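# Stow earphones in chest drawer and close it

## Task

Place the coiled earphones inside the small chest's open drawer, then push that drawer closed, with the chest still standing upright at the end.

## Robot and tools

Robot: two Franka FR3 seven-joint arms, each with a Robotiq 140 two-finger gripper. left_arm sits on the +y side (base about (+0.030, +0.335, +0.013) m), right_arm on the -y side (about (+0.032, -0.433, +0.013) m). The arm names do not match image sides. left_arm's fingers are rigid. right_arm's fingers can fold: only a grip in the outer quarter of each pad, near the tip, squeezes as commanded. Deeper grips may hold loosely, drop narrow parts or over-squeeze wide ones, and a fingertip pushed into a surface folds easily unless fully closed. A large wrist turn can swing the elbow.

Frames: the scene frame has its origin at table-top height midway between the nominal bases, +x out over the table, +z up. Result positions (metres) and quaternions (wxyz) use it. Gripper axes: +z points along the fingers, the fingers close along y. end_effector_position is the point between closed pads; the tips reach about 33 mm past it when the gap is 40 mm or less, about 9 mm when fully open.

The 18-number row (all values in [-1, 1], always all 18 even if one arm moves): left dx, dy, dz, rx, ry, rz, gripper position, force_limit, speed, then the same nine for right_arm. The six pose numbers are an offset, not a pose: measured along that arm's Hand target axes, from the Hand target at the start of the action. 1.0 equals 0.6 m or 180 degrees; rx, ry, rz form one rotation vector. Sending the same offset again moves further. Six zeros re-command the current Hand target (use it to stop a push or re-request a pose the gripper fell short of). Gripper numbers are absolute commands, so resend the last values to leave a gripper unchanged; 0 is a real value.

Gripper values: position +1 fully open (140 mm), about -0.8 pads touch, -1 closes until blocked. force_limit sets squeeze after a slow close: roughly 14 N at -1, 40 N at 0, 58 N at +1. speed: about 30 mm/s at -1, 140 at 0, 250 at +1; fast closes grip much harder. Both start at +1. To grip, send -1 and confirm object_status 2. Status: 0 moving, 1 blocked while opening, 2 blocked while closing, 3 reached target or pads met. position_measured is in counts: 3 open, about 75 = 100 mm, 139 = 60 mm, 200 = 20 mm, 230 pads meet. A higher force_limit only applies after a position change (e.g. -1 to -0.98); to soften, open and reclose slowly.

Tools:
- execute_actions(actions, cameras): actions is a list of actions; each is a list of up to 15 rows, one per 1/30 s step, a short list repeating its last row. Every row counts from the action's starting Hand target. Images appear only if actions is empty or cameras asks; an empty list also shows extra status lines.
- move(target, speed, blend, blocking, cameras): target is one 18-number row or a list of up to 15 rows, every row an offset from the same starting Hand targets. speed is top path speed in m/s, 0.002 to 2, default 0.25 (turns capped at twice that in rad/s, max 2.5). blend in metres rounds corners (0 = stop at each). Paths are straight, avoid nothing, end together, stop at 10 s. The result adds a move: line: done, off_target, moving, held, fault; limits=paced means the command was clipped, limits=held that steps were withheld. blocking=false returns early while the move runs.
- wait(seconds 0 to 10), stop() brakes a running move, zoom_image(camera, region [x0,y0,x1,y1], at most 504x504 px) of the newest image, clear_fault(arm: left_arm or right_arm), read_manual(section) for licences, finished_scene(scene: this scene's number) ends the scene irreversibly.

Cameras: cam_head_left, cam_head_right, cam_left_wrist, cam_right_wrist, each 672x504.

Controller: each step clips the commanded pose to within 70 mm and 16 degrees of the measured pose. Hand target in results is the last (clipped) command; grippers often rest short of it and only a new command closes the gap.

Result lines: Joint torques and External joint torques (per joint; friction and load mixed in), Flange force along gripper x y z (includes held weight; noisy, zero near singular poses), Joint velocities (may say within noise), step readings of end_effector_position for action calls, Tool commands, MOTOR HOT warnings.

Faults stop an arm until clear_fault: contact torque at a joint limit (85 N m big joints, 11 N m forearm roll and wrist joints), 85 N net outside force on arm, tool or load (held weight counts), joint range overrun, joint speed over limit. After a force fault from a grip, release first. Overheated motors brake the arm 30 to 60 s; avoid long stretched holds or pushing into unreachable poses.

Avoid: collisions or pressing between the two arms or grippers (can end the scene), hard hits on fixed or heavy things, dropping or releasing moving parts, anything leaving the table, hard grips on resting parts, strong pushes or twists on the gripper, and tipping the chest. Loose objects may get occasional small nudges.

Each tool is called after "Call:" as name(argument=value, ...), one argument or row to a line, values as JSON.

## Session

Call:
execute_actions(
  actions=[],
)

Scene clock: 0.00 s.
left_arm: end_effector_position=(+0.3983, +0.0507, +0.3462) position_measured=3 object_status=3 end_effector_quat_wxyz=(-0.054, -0.597, +0.799, +0.051) | right_arm: end_effector_position=(+0.7342, -0.0287, +0.3017) position_measured=3 object_status=3 end_effector_quat_wxyz=(-0.273, +0.824, -0.433, +0.242)
Joint positions: left_arm=[-0.616 -0.174 0.007 -1.953 -0.069 1.647 -0.315] | right_arm=[0.64 0.287 -0.13 -1.873 -0.327 2.885 0.218]
Joint velocities: within noise
Joint torques (N m): no reading
External joint torques (N m): no reading
Flange force (N): no reading
Hand target: left_arm +0.3983, +0.0507, +0.3462; -0.054, -0.597, +0.799, +0.051 | right_arm +0.7342, -0.0287, +0.3017; -0.273, +0.824, -0.433, +0.242
Tool commands: left_gripper/position=+1.0 left_gripper/force_limit=+1.0 left_gripper/speed=+1.0 right_gripper/position=+1.0 right_gripper/force_limit=+1.0 right_gripper/speed=+1.0

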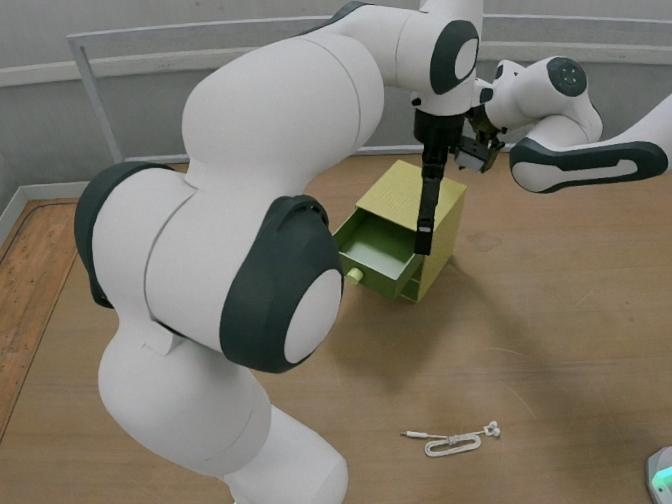

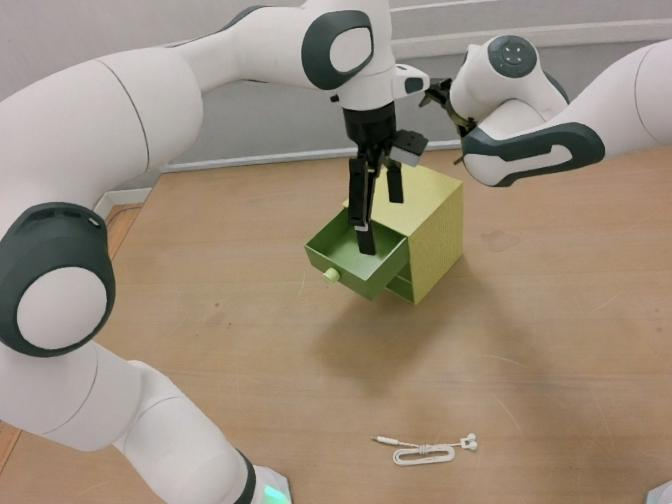

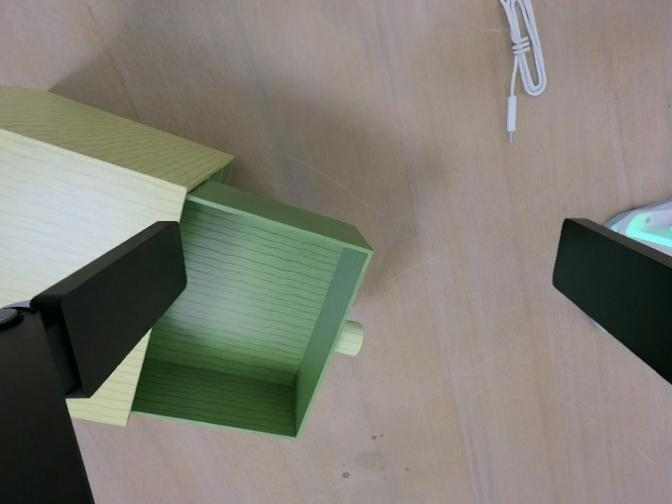

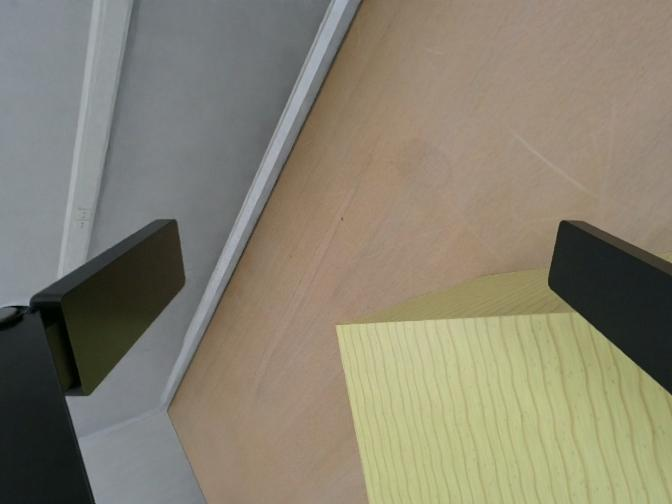

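Call:
move(
  target=[
    [0,0,0,0,0,0,1,1,1,0.168,-0.03,-0.162,0,0,0,1,1,1],
    [0.147,0.322,0,0,0,-0.089,1,1,1,0.337,0.497,-0.6,0,0,0,1,1,1],
    [0.147,0.322,0.243,0,0,-0.089,1,1,1,0.337,0.497,-0.6,0,0,0,1,1,1],
  ],
  speed=0.3,
  blend=0.03,
  cameras=["all"],
)

Scene clock: 26.00 s.
left_arm: end_effector_position=(+0.1686, +0.0240, +0.2333) position_measured=3 object_status=3 end_effector_quat_wxyz=(+0.045, +0.700, -0.711, -0.059) | right_arm: end_effector_position=(+0.4354, -0.4287, +0.4019) position_measured=3 object_status=3 end_effector_quat_wxyz=(-0.274, +0.822, -0.436, +0.242)
Joint positions: left_arm=[-0.627 -0.609 -0.383 -2.593 -0.339 1.894 -0.792] | right_arm=[0.324 -1.251 -0.433 -2.834 -0.26 2.348 -0.456]
Joint velocities: left_arm=[0.001 0 0 0.001 0 0.004 0] | right_arm=[within noise]
Joint torques (N m): left_arm=[0.76 -9.28 4.98 22.16 0.14 2.67 -0.31] | right_arm=[0.59 6.14 7.46 23.12 0.59 3.18 -0.38]
External joint torques (N m): left_arm=[0.76 0.38 -0.05 -1.32 -0.44 0.38 -0.32] | right_arm=[0.59 0.35 -0.1 -0.04 -0.16 -0.42 -0.31]
Flange force (N): left_arm=[-0.7 0.1 4.1] | right_arm=[1.4 -0.9 -0.3]
Hand target: left_arm +0.1688, +0.0233, +0.2323; +0.046, +0.702, -0.708, -0.058 | right_arm +0.4347, -0.4284, +0.4015; -0.273, +0.824, -0.433, +0.242
Off the commanded pose: left_arm 0.001 m, 0 deg | right_arm 0.001 m, 0 deg.
move: done

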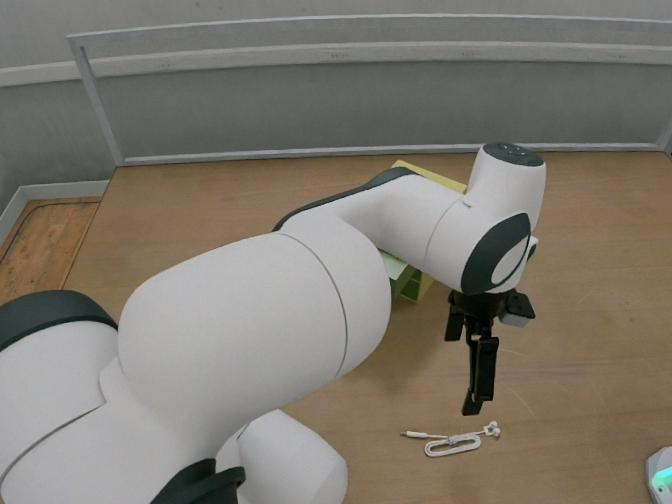

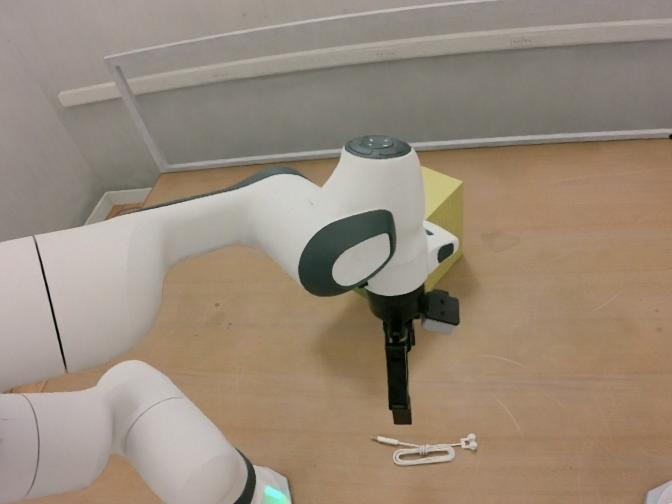

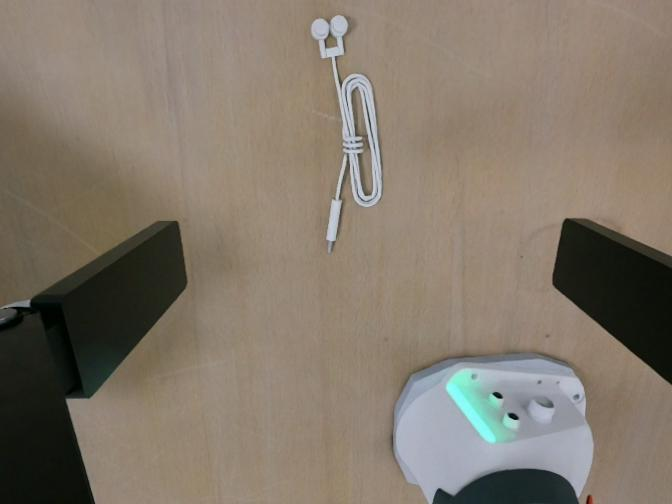

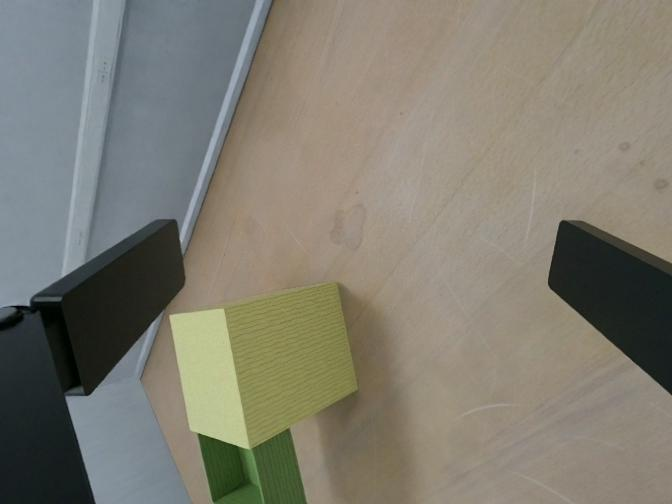

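Call:
move(
  target=[0.038,0.030,0.227,0.0468,0.0054,-0.035,0.1,1,1,0,0,0,0,0,0,1,1,1],
  cameras=["cam_left_wrist"],
)

Scene clock: 44.63 s.
left_arm: end_effector_position=(+0.1304, +0.0051, +0.0993) position_measured=117 object_status=3 end_effector_quat_wxyz=(-0.005, +0.739, -0.674, -0.004) | right_arm: end_effector_position=(+0.4353, -0.4287, +0.4019) position_measured=3 object_status=3 end_effector_quat_wxyz=(-0.274, +0.823, -0.435, +0.242)
Joint positions: left_arm=[-0.603 -0.493 -0.756 -2.835 -0.49 2.388 -1.016] | right_arm=[0.324 -1.251 -0.433 -2.834 -0.26 2.348 -0.458]
Joint velocities: left_arm=[0 0 -0.001 0.001 -0.001 0 -0.006] | right_arm=[within noise]
Joint torques (N m): left_arm=[0.72 -8.08 6.53 18.53 0.12 2.99 -0.36] | right_arm=[0.33 6.23 7.67 23.11 0.74 3.17 -0.28]
External joint torques (N m): left_arm=[0.71 0.02 0.08 -0.5 -0.43 0.38 -0.36] | right_arm=[0.36 0.49 0.08 0 0 -0.42 -0.22]
Flange force (N): left_arm=[0.3 -0.3 2.6] | right_arm=[1.0 -1.5 -0.3]
Hand target: left_arm +0.1308, +0.0030, +0.0999; -0.003, +0.742, -0.670, -0.002 | right_arm +0.4347, -0.4284, +0.4015; -0.273, +0.824, -0.433, +0.242
Off the commanded pose: left_arm 0.002 m, 1 deg | right_arm 0.001 m, 0 deg.
move: done
Images, in order (width x height): cam_left_wrist 672x504.

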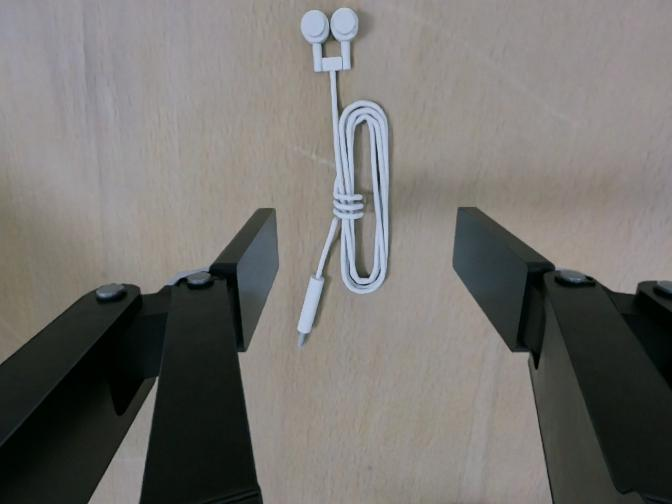

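Call:
move(
  target=[
    [0,0.002,0.1165,0,0,0,0.1,-0.2,-1,0,0,0,0,0,0,1,1,1],
    [0,0.002,0.1165,0,0,0,-1,-0.2,-1,0,0,0,0,0,0,1,1,1],
  ],
  speed=0.1,
  cameras=["cam_left_wrist"],
)

Scene clock: 53.23 s.
left_arm: end_effector_position=(+0.1288, +0.0048, +0.0296) position_measured=217 object_status=0 end_effector_quat_wxyz=(-0.004, +0.740, -0.672, -0.004) | right_arm: end_effector_position=(+0.4353, -0.4287, +0.4019) position_measured=3 object_status=3 end_effector_quat_wxyz=(-0.274, +0.823, -0.435, +0.242)
Joint positions: left_arm=[-0.445 -0.227 -0.942 -2.874 -0.428 2.691 -1.081] | right_arm=[0.324 -1.251 -0.433 -2.834 -0.26 2.348 -0.458]
Joint torques (N m): left_arm=[0.96 -10.85 3.93 14.6 0.37 2.9 -0.33] | right_arm=[0.36 6.27 7.64 23.13 0.75 3.19 -0.28]
External joint torques (N m): left_arm=[0.94 -0.53 0.3 -0.98 0.03 0.29 -0.33] | right_arm=[0.4 0.58 0 -0.05 0 -0.42 -0.22]
Flange force (N): left_arm=[0.0 0.0 0.0] | right_arm=[1.3 -1.6 0.1]
Hand target: left_arm +0.1297, +0.0034, +0.0300; -0.003, +0.742, -0.670, -0.002 | right_arm +0.4347, -0.4284, +0.4015; -0.273, +0.824, -0.433, +0.242
Off the commanded pose: left_arm 0.002 m, 0 deg | right_arm 0.001 m, 0 deg.
move: done
Images, in order (width x height): cam_left_wrist 672x504.

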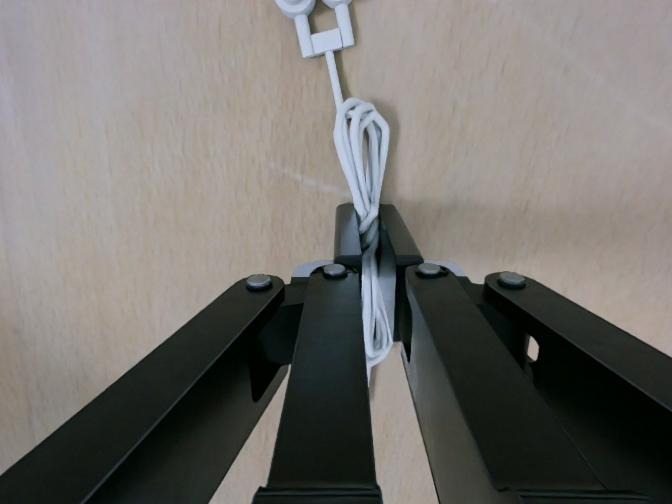

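Call:
move(
  target=[
    [0,0,-0.617,0,0,0,-1,-0.2,-1,0,0,0,0,0,0,1,1,1],
    [-0.007,-0.42,-0.617,0,0,0,-1,-0.2,-1,0,0,0,0,0,0,1,1,1],
  ],
  speed=[0.15,0.25],
  blend=0.05,
  cameras=["all"],
)

Call:
zoom_image(
  camera="cam_head_right",
  region=[260, 120, 500, 340],
)

Scene clock: 69.67 s.
left_arm: end_effector_position=(+0.3778, +0.0308, +0.3998) position_measured=217 object_status=2 end_effector_quat_wxyz=(-0.002, +0.745, -0.667, -0.005) | right_arm: end_effector_position=(+0.4353, -0.4287, +0.4019) position_measured=3 object_status=3 end_effector_quat_wxyz=(-0.274, +0.823, -0.435, +0.242)
Joint positions: left_arm=[-0.476 -0.301 -0.205 -1.956 -0.057 1.651 -0.778] | right_arm=[0.324 -1.251 -0.433 -2.834 -0.26 2.348 -0.458]
Joint velocities: left_arm=[0.001 -0.001 0 0.001 -0.001 0 0.006] | right_arm=[within noise]
Joint torques (N m): left_arm=[-0.08 -21.04 2.52 23.71 1.22 2.99 0.03] | right_arm=[0.34 6.22 7.67 23.05 0.74 3.19 -0.33]
External joint torques (N m): left_arm=[-0.1 0.22 0.79 -0.71 0.42 0.39 0.03] | right_arm=[0.35 0.45 0.08 -0.07 -0.01 -0.4 -0.27]
Flange force (N): left_arm=[-1.8 0.2 2.9] | right_arm=[1.0 -1.2 -0.2]
Hand target: left_arm +0.3798, +0.0303, +0.4005; -0.003, +0.742, -0.670, -0.002 | right_arm +0.4347, -0.4284, +0.4015; -0.273, +0.824, -0.433, +0.242
Off the commanded pose: left_arm 0.002 m, 1 deg | right_arm 0.001 m, 0 deg.
move: done

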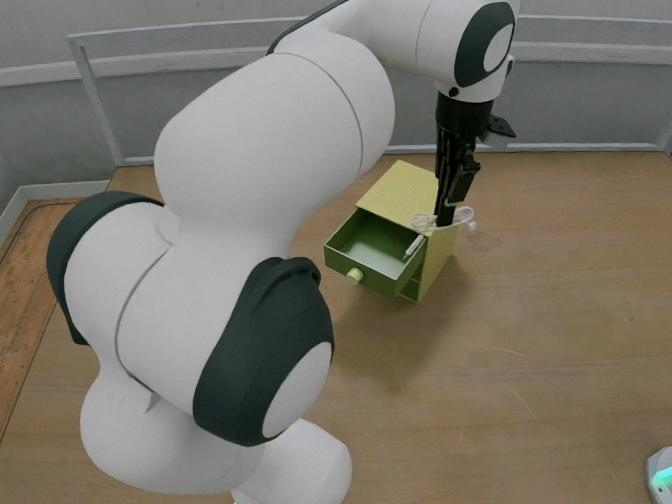

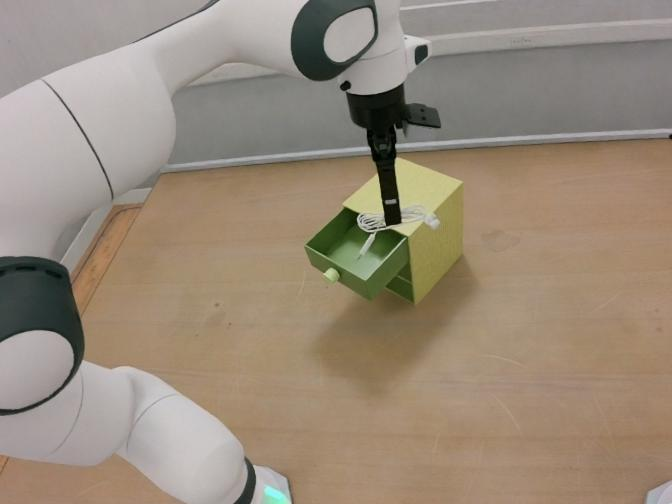

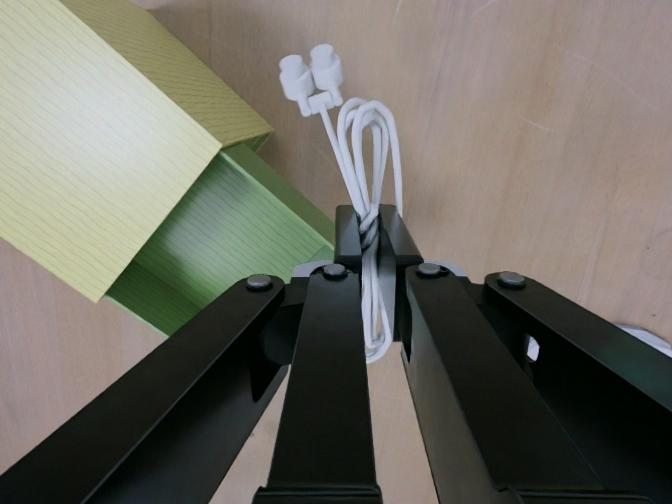

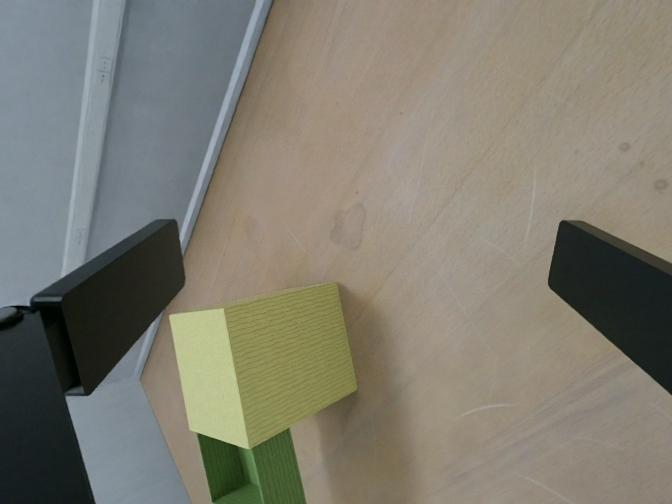

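Scaled by 2.100 from the camera's 672x504 image, which has a finer 960x720 frame.

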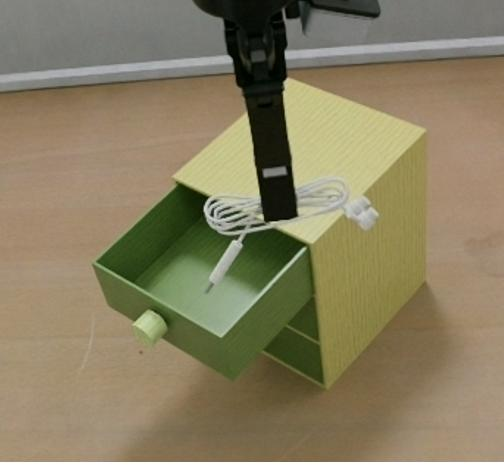

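Call:
move(
  target=[-0.169,-0.151,0,0,0,0,-1,-0.2,-1,0,0,0,0,0,0,1,1,1],
  speed=0.2,
  cameras=["all"],
)

Call:
zoom_image(
  camera="cam_head_right",
  region=[260, 120, 500, 340],
)

Scene clock: 91.03 s.
left_arm: end_effector_position=(+0.4576, +0.1403, +0.4007) position_measured=217 object_status=2 end_effector_quat_wxyz=(-0.001, +0.745, -0.667, -0.004) | right_arm: end_effector_position=(+0.4353, -0.4287, +0.4019) position_measured=3 object_status=3 end_effector_quat_wxyz=(-0.274, +0.823, -0.435, +0.242)
Joint positions: left_arm=[-0.417 -0.272 -0.01 -1.933 0.002 1.653 -0.538] | right_arm=[0.324 -1.251 -0.433 -2.834 -0.26 2.348 -0.458]
Joint velocities: left_arm=[0 -0.001 -0.001 0 0 -0.001 0.005] | right_arm=[within noise]
Joint torques (N m): left_arm=[-0.1 -22.47 0.51 23.78 1.21 2.93 0.06] | right_arm=[0.34 6.26 7.64 23.05 0.75 3.17 -0.27]
External joint torques (N m): left_arm=[-0.12 0.21 0.63 -0.65 0.43 0.34 0.06] | right_arm=[0.37 0.5 0.07 -0.07 0 -0.42 -0.21]
Flange force (N): left_arm=[-1.4 0.6 2.7] | right_arm=[1.0 -1.4 -0.1]
Hand target: left_arm +0.4597, +0.1403, +0.4014; -0.003, +0.742, -0.670, -0.002 | right_arm +0.4347, -0.4284, +0.4015; -0.273, +0.824, -0.433, +0.242
Off the commanded pose: left_arm 0.002 m, 1 deg | right_arm 0.001 m, 0 deg.
move: done

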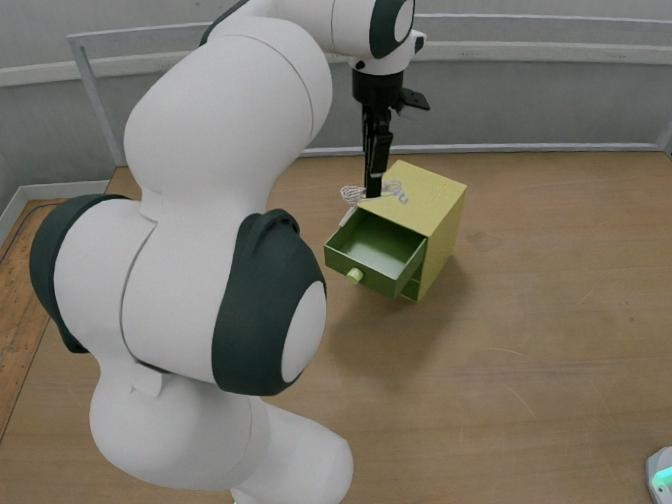

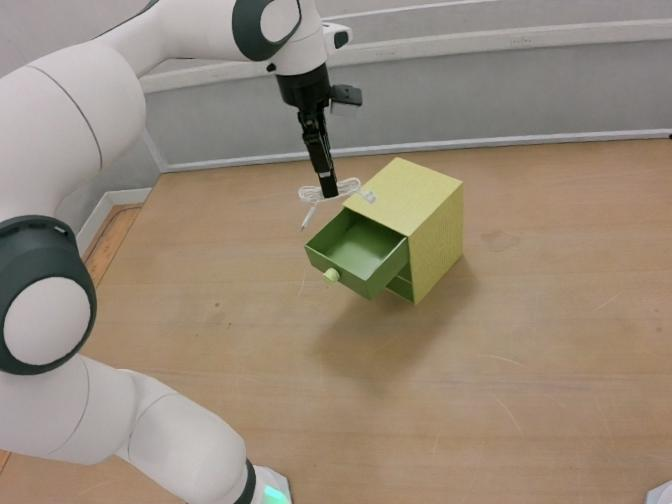

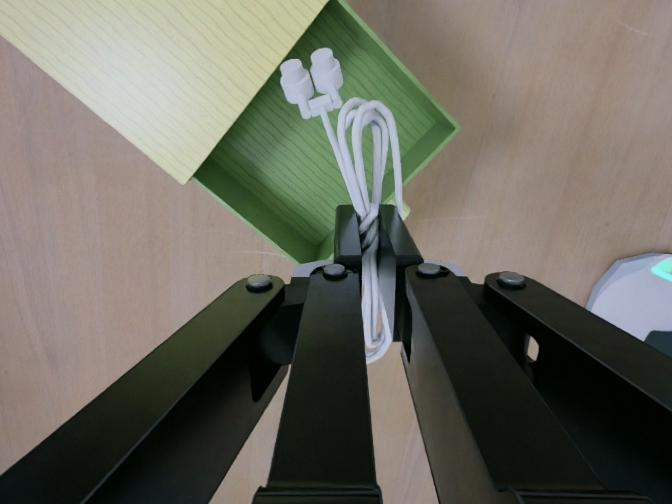

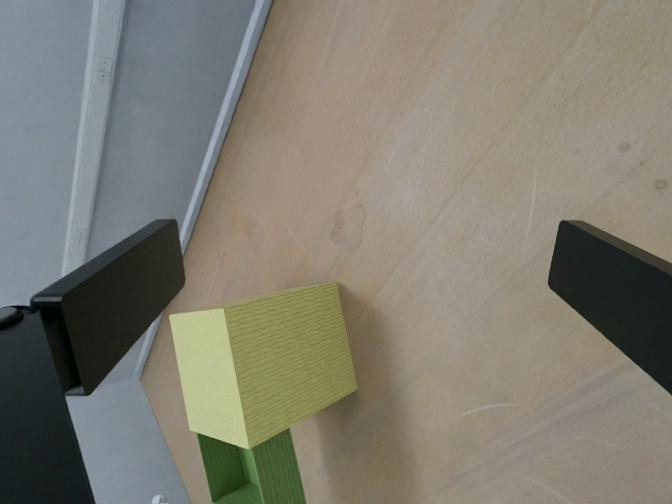

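Scaled by 2.100 from the camera's 672x504 image, which has a finer 960x720 frame.

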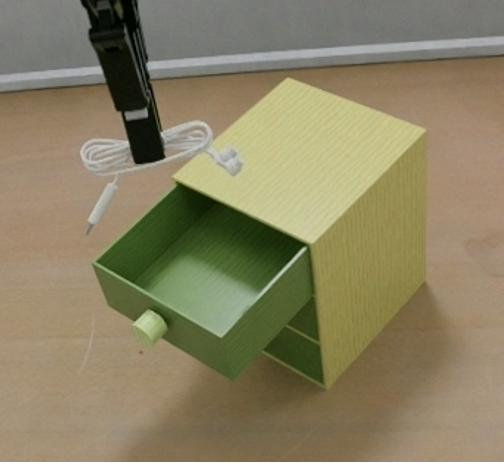

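Call:
move(
  target=[
    [0.023,-0.047,0,0,0,0,-1,-0.2,-1,0,0,0,0,0,0,1,1,1],
    [0.023,-0.047,0.185,0,0,0,-1,-0.2,-1,0,0,0,0,0,0,1,1,1],
  ],
  speed=0.15,
  blend=0.01,
  cameras=["all"],
)

Call:
zoom_image(
  camera="cam_head_right",
  region=[260, 120, 500, 340],
)

Scene clock: 108.20 s.
left_arm: end_effector_position=(+0.4875, +0.1291, +0.2903) position_measured=217 object_status=2 end_effector_quat_wxyz=(-0.001, +0.744, -0.669, -0.004) | right_arm: end_effector_position=(+0.4353, -0.4287, +0.4019) position_measured=3 object_status=3 end_effector_quat_wxyz=(-0.274, +0.823, -0.435, +0.242)
Joint positions: left_arm=[-0.417 -0.169 -0.006 -2.109 0.004 1.933 -0.533] | right_arm=[0.324 -1.251 -0.433 -2.834 -0.26 2.348 -0.458]
Joint velocities: left_arm=[0 0 0 0 0 0.003 0] | right_arm=[within noise]
Joint torques (N m): left_arm=[0.59 -27.29 0.62 23.39 1.14 3.05 0.07] | right_arm=[0.38 6.24 7.61 23.04 0.75 3.18 -0.27]
External joint torques (N m): left_arm=[0.42 -0.55 0.54 -1.37 0.4 0.44 0.07] | right_arm=[0.38 0.44 0 -0.08 0 -0.41 -0.21]
Flange force (N): left_arm=[-4.1 4.8 3.7] | right_arm=[1.0 -1.1 -0.2]
Hand target: left_arm +0.4892, +0.1303, +0.2903; -0.003, +0.742, -0.670, -0.002 | right_arm +0.4347, -0.4284, +0.4015; -0.273, +0.824, -0.433, +0.242
Off the commanded pose: left_arm 0.002 m, 0 deg | right_arm 0.001 m, 0 deg.
move: done

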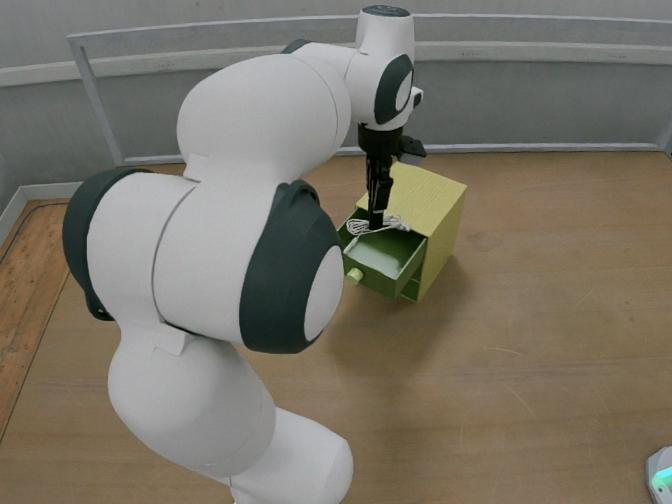

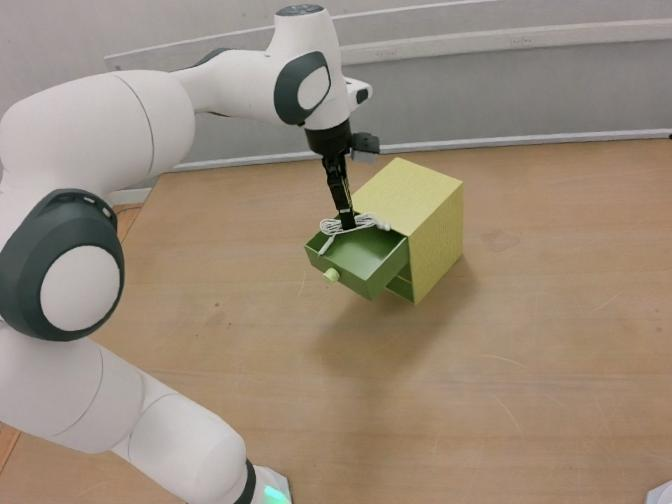

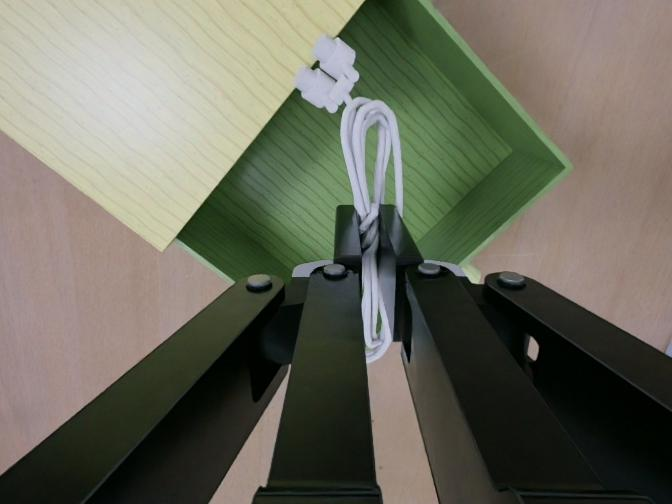

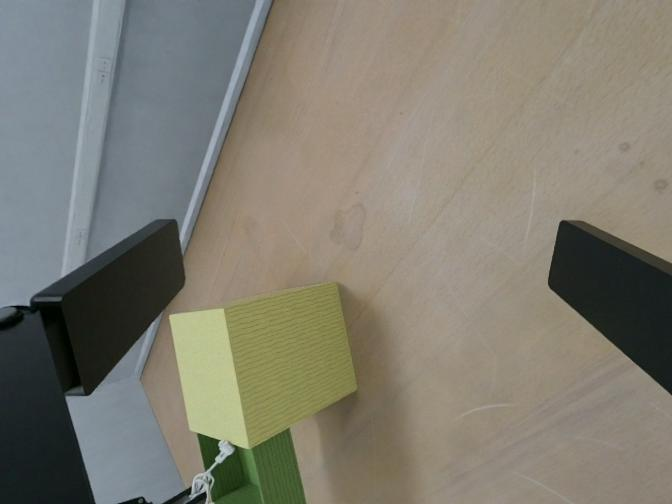

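Scaled by 2.100 from the camera's 672x504 image, which has a finer 960x720 frame.

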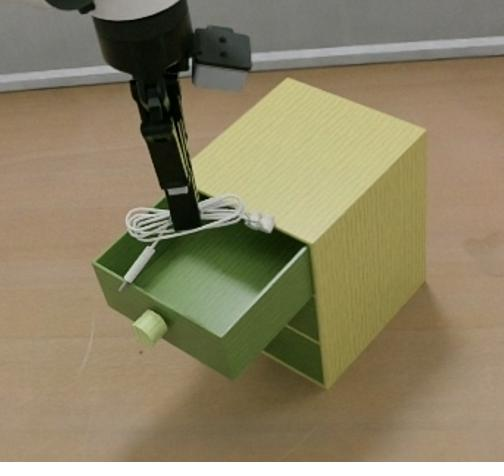

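Call:
move(
  target=[
    [-0.012,-0.023,0,0,0,0.044,-1,-0.2,-1,0,0,0,0,0,0,1,1,1],
    [-0.012,-0.023,0.083,0,0,0.044,-1,-0.2,-1,0,0,0,0,0,0,1,1,1],
  ],
  speed=0.1,
  cameras=["all"],
)

Call:
zoom_image(
  camera="cam_head_right",
  region=[280, 160, 440, 320],
)

Call:
zoom_image(
  camera="cam_head_left",
  region=[300, 160, 460, 320],
)

Scene clock: 130.17 s.
left_arm: end_effector_position=(+0.5007, +0.1387, +0.2408) position_measured=217 object_status=2 end_effector_quat_wxyz=(-0.002, +0.696, -0.718, -0.004) | right_arm: end_effector_position=(+0.4353, -0.4287, +0.4019) position_measured=3 object_status=3 end_effector_quat_wxyz=(-0.274, +0.823, -0.435, +0.242)
Joint positions: left_arm=[-0.421 -0.111 0.023 -2.175 0.01 2.057 -0.372] | right_arm=[0.324 -1.251 -0.433 -2.834 -0.26 2.348 -0.458]
Joint velocities: left_arm=[0.001 -0.001 0.001 0.001 -0.001 0.004 0] | right_arm=[within noise]
Joint torques (N m): left_arm=[0.45 -28.82 0.48 23.08 0.71 3.11 0.05] | right_arm=[0.3 6.28 7.65 23.09 0.74 3.17 -0.27]
External joint torques (N m): left_arm=[0.36 -0.56 0.55 -1.2 0.02 0.53 0.05] | right_arm=[0.35 0.49 0.08 -0.06 0 -0.42 -0.21]
Flange force (N): left_arm=[-3.0 5.1 2.9] | right_arm=[1.0 -1.3 -0.2]
Hand target: left_arm +0.5022, +0.1393, +0.2406; -0.003, +0.694, -0.720, -0.003 | right_arm +0.4347, -0.4284, +0.4015; -0.273, +0.824, -0.433, +0.242
Off the commanded pose: left_arm 0.002 m, 0 deg | right_arm 0.001 m, 0 deg.
move: done

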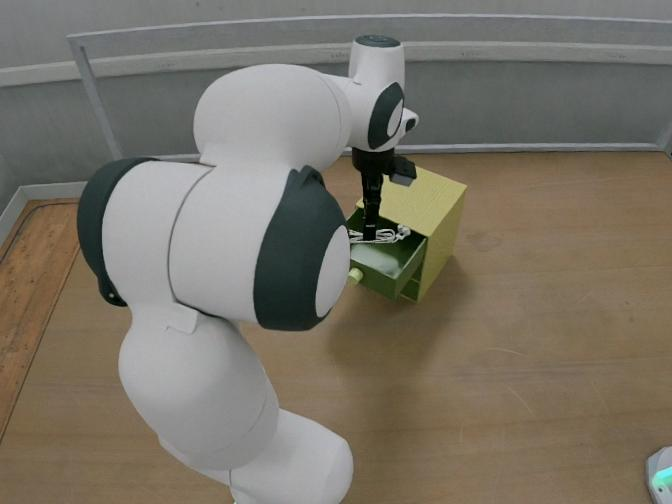

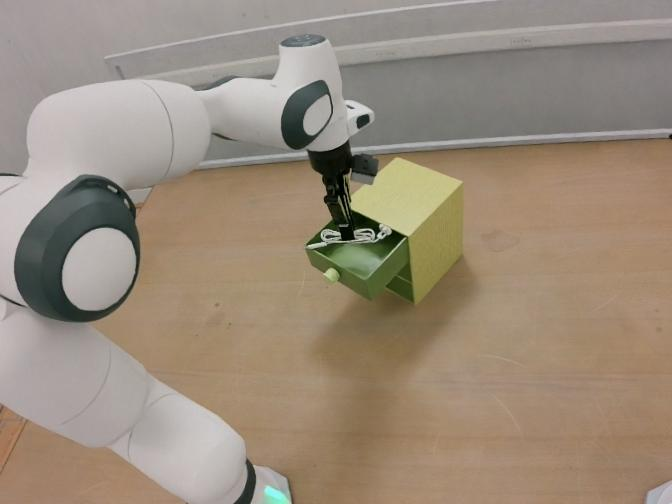

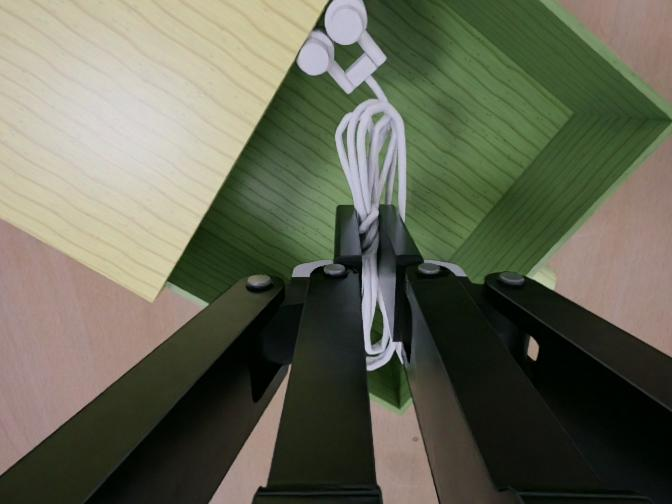

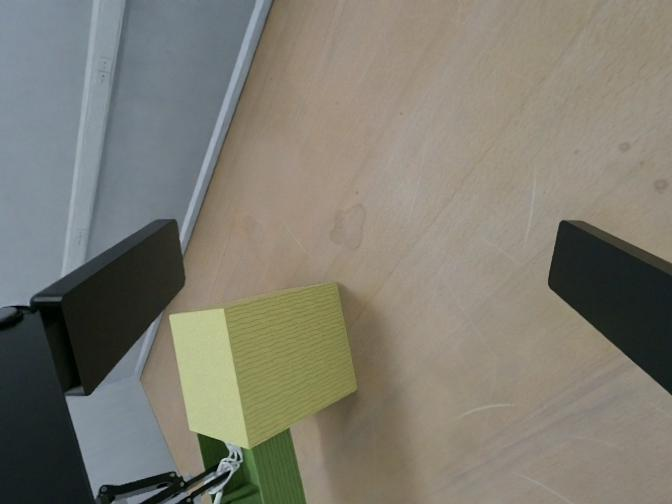

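Scaled by 3.150 from the camera's 672x504 image, which has a finer 960x720 frame.

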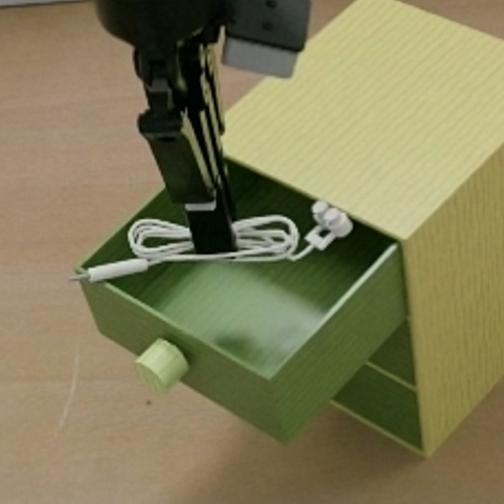

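Scaled by 3.150 from the camera's 672x504 image, which has a finer 960x720 frame.

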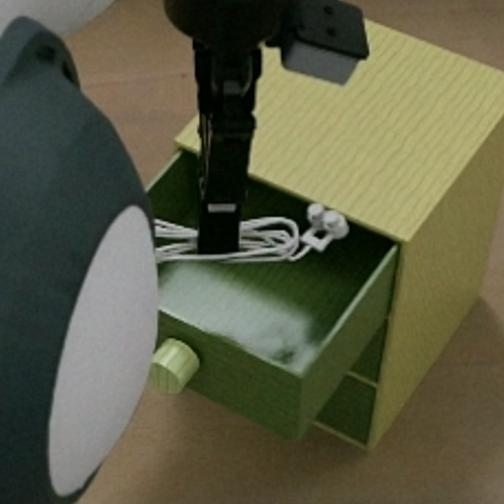

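Call:
move(
  target=[
    [0,0,-0.12,0,0,0,-1,-0.2,-1,0,0,0,0,0,0,1,1,1],
    [0.02,-0.009,-0.12,0,0,0.0556,-1,-0.2,-1,0,0,0,0,0,0,1,1,1],
    [0.02,-0.009,0.0,0,0,0.0556,-1,-0.2,-1,0,0,0,0,0,0,1,1,1],
  ],
  speed=0.12,
  cameras=["all"],
)

Call:
zoom_image(
  camera="cam_head_right",
  region=[280, 160, 440, 320],
)

Scene clock: 148.20 s.
left_arm: end_effector_position=(+0.5058, +0.1263, +0.2407) position_measured=217 object_status=2 end_effector_quat_wxyz=(+0.002, -0.630, +0.776, +0.004) | right_arm: end_effector_position=(+0.4353, -0.4287, +0.4019) position_measured=3 object_status=3 end_effector_quat_wxyz=(-0.274, +0.823, -0.435, +0.242)
Joint positions: left_arm=[-0.442 -0.083 0.026 -2.143 0.01 2.054 -0.215] | right_arm=[0.324 -1.251 -0.433 -2.834 -0.26 2.348 -0.458]
Joint velocities: left_arm=[-0.001 0 -0.002 0 0 0.003 0.002] | right_arm=[within noise]
Joint torques (N m): left_arm=[0.55 -29.86 0.62 23.14 0.66 2.91 0.06] | right_arm=[0.31 6.24 7.64 23.04 0.74 3.18 -0.27]
External joint torques (N m): left_arm=[0.48 -0.66 0.68 -1.14 -0.02 0.33 0.06] | right_arm=[0.33 0.51 0.05 -0.14 -0.01 -0.42 -0.21]
Flange force (N): left_arm=[-2.4 5.6 2.2] | right_arm=[0.9 -1.1 -0.1]
Hand target: left_arm +0.5071, +0.1271, +0.2405; +0.003, -0.629, +0.778, +0.003 | right_arm +0.4347, -0.4284, +0.4015; -0.273, +0.824, -0.433, +0.242
Off the commanded pose: left_arm 0.002 m, 0 deg | right_arm 0.001 m, 0 deg.
move: done

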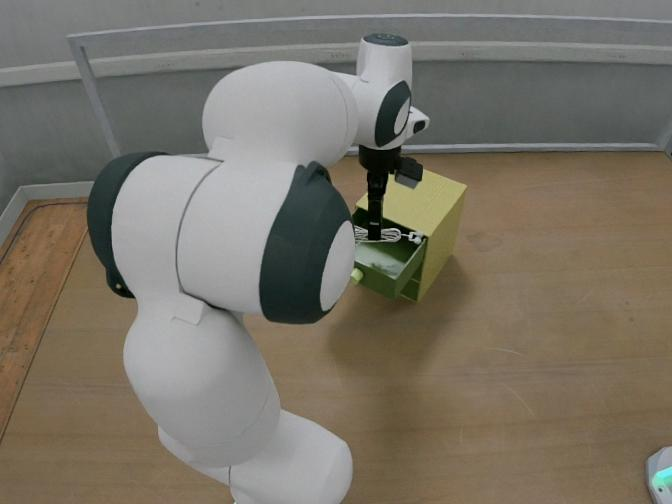

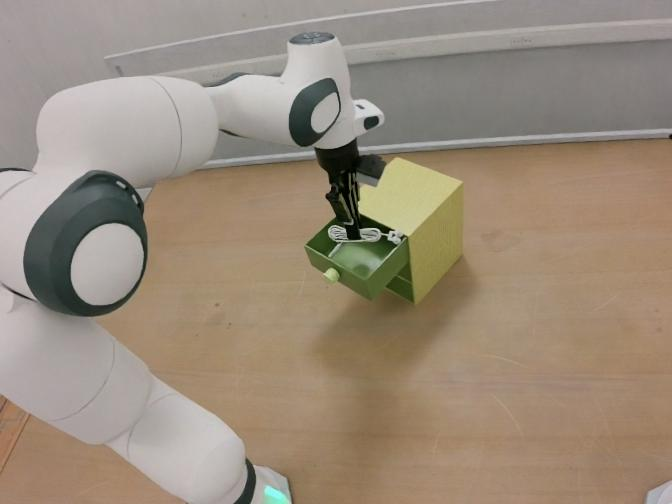

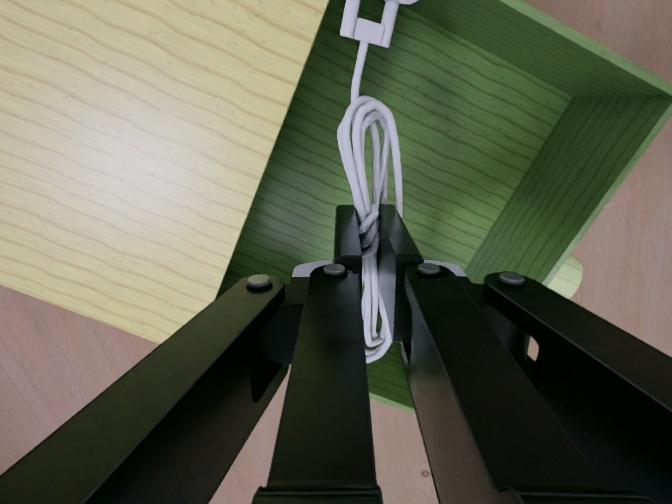

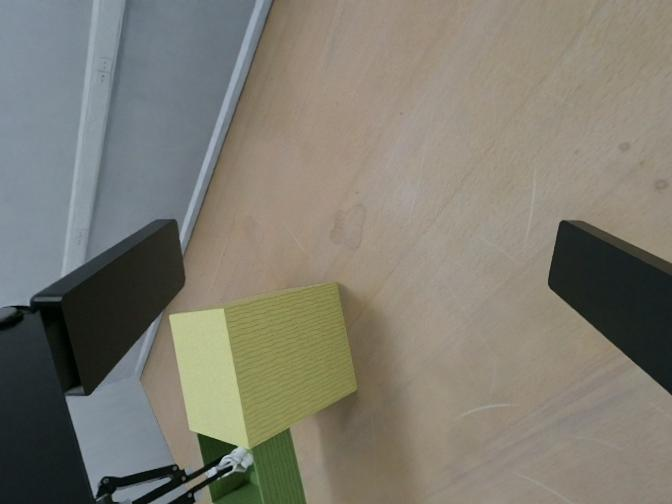

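Scaled by 3.150 from the camera's 672x504 image, which has a finer 960x720 frame.

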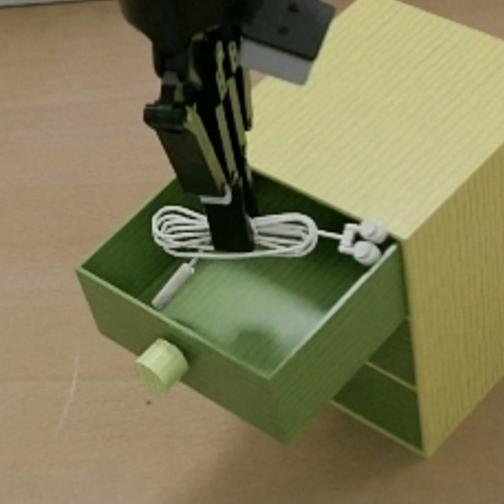

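Call:
move(
  target=[
    [-0.02,0,0,0,0,0,-1,-0.2,-1,0,0,0,0,0,0,1,1,1],
    [-0.02,0,0.06,0,0,0,-1,-0.2,-1,0,0,0,0,0,0,1,1,1],
  ],
  speed=0.08,
  cameras=["all"],
)

Call:
zoom_image(
  camera="cam_head_right",
  region=[280, 160, 440, 320],
)

Scene clock: 155.20 s.
left_arm: end_effector_position=(+0.5086, +0.1377, +0.2054) position_measured=217 object_status=2 end_effector_quat_wxyz=(+0.002, -0.630, +0.777, +0.003) | right_arm: end_effector_position=(+0.4353, -0.4287, +0.4019) position_measured=3 object_status=3 end_effector_quat_wxyz=(-0.274, +0.823, -0.435, +0.242)
Joint positions: left_arm=[-0.433 -0.055 0.04 -2.206 0.01 2.146 -0.193] | right_arm=[0.324 -1.251 -0.433 -2.834 -0.26 2.348 -0.458]
Joint velocities: left_arm=[-0.002 0.001 -0.001 -0.001 0 0.005 0.001] | right_arm=[within noise]
Joint torques (N m): left_arm=[0.79 -29.93 0.8 22.39 0.71 2.91 0.08] | right_arm=[0.31 6.26 7.61 23.06 0.75 3.17 -0.27]
External joint torques (N m): left_arm=[0.71 -0.29 0.83 -1.34 0.07 0.35 0.08] | right_arm=[0.31 0.48 0.02 -0.01 0 -0.41 -0.21]
Flange force (N): left_arm=[-2.6 5.2 2.5] | right_arm=[1.1 -1.3 -0.2]
Hand target: left_arm +0.5097, +0.1391, +0.2046; +0.003, -0.629, +0.778, +0.003 | right_arm +0.4347, -0.4284, +0.4015; -0.273, +0.824, -0.433, +0.242
Off the commanded pose: left_arm 0.002 m, 0 deg | right_arm 0.001 m, 0 deg.
move: done

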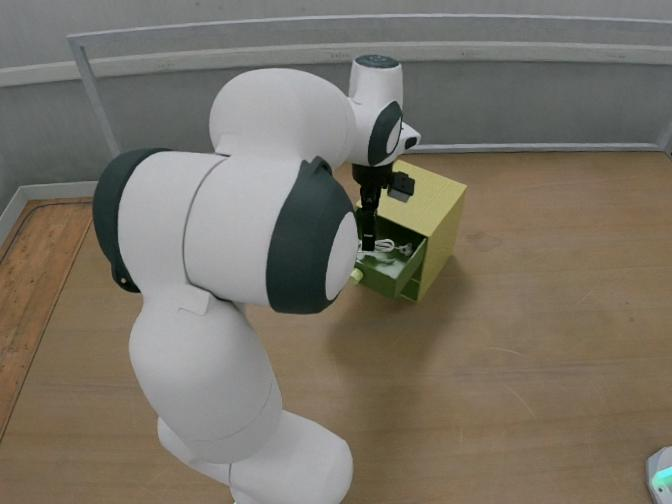

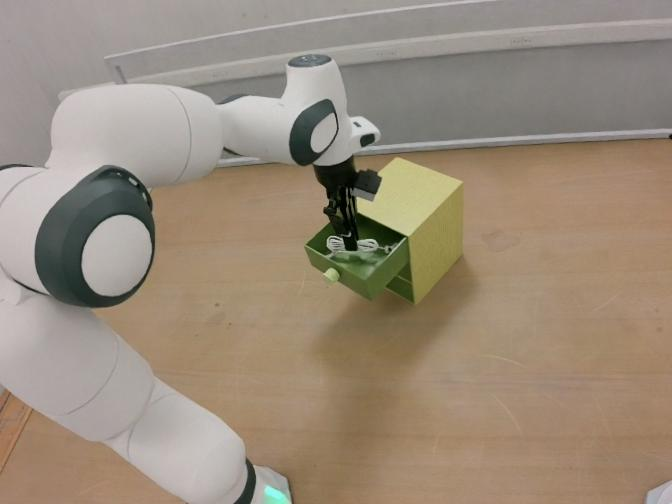

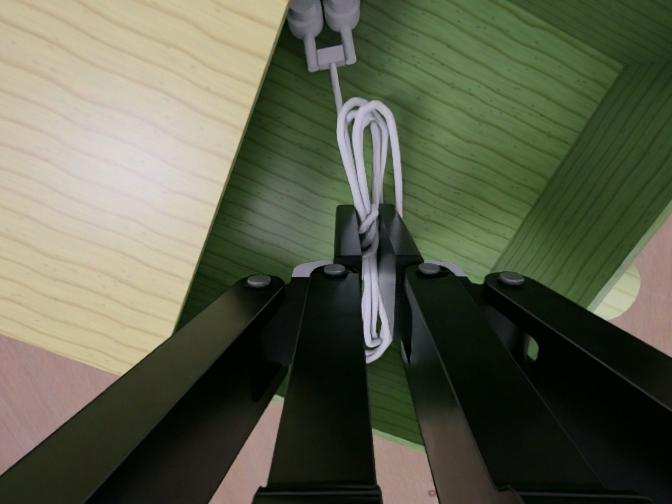

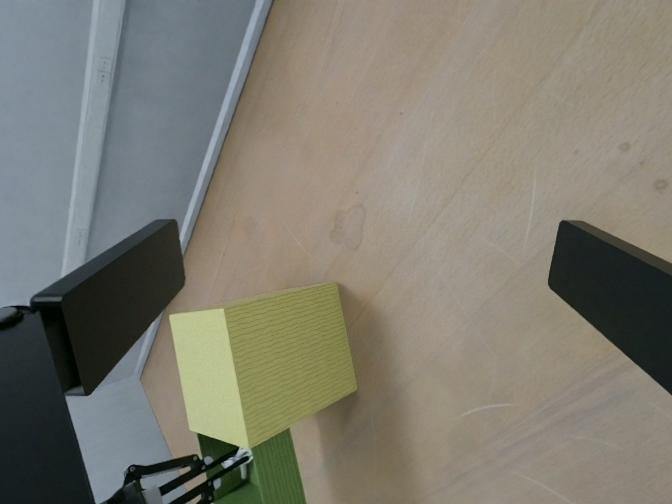

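Scaled by 3.150 from the camera's 672x504 image, which has a finer 960x720 frame.

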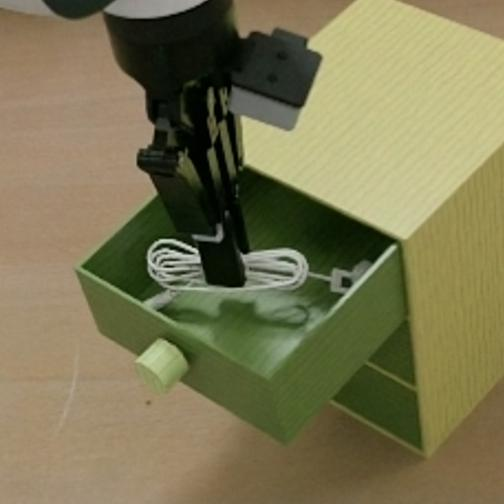

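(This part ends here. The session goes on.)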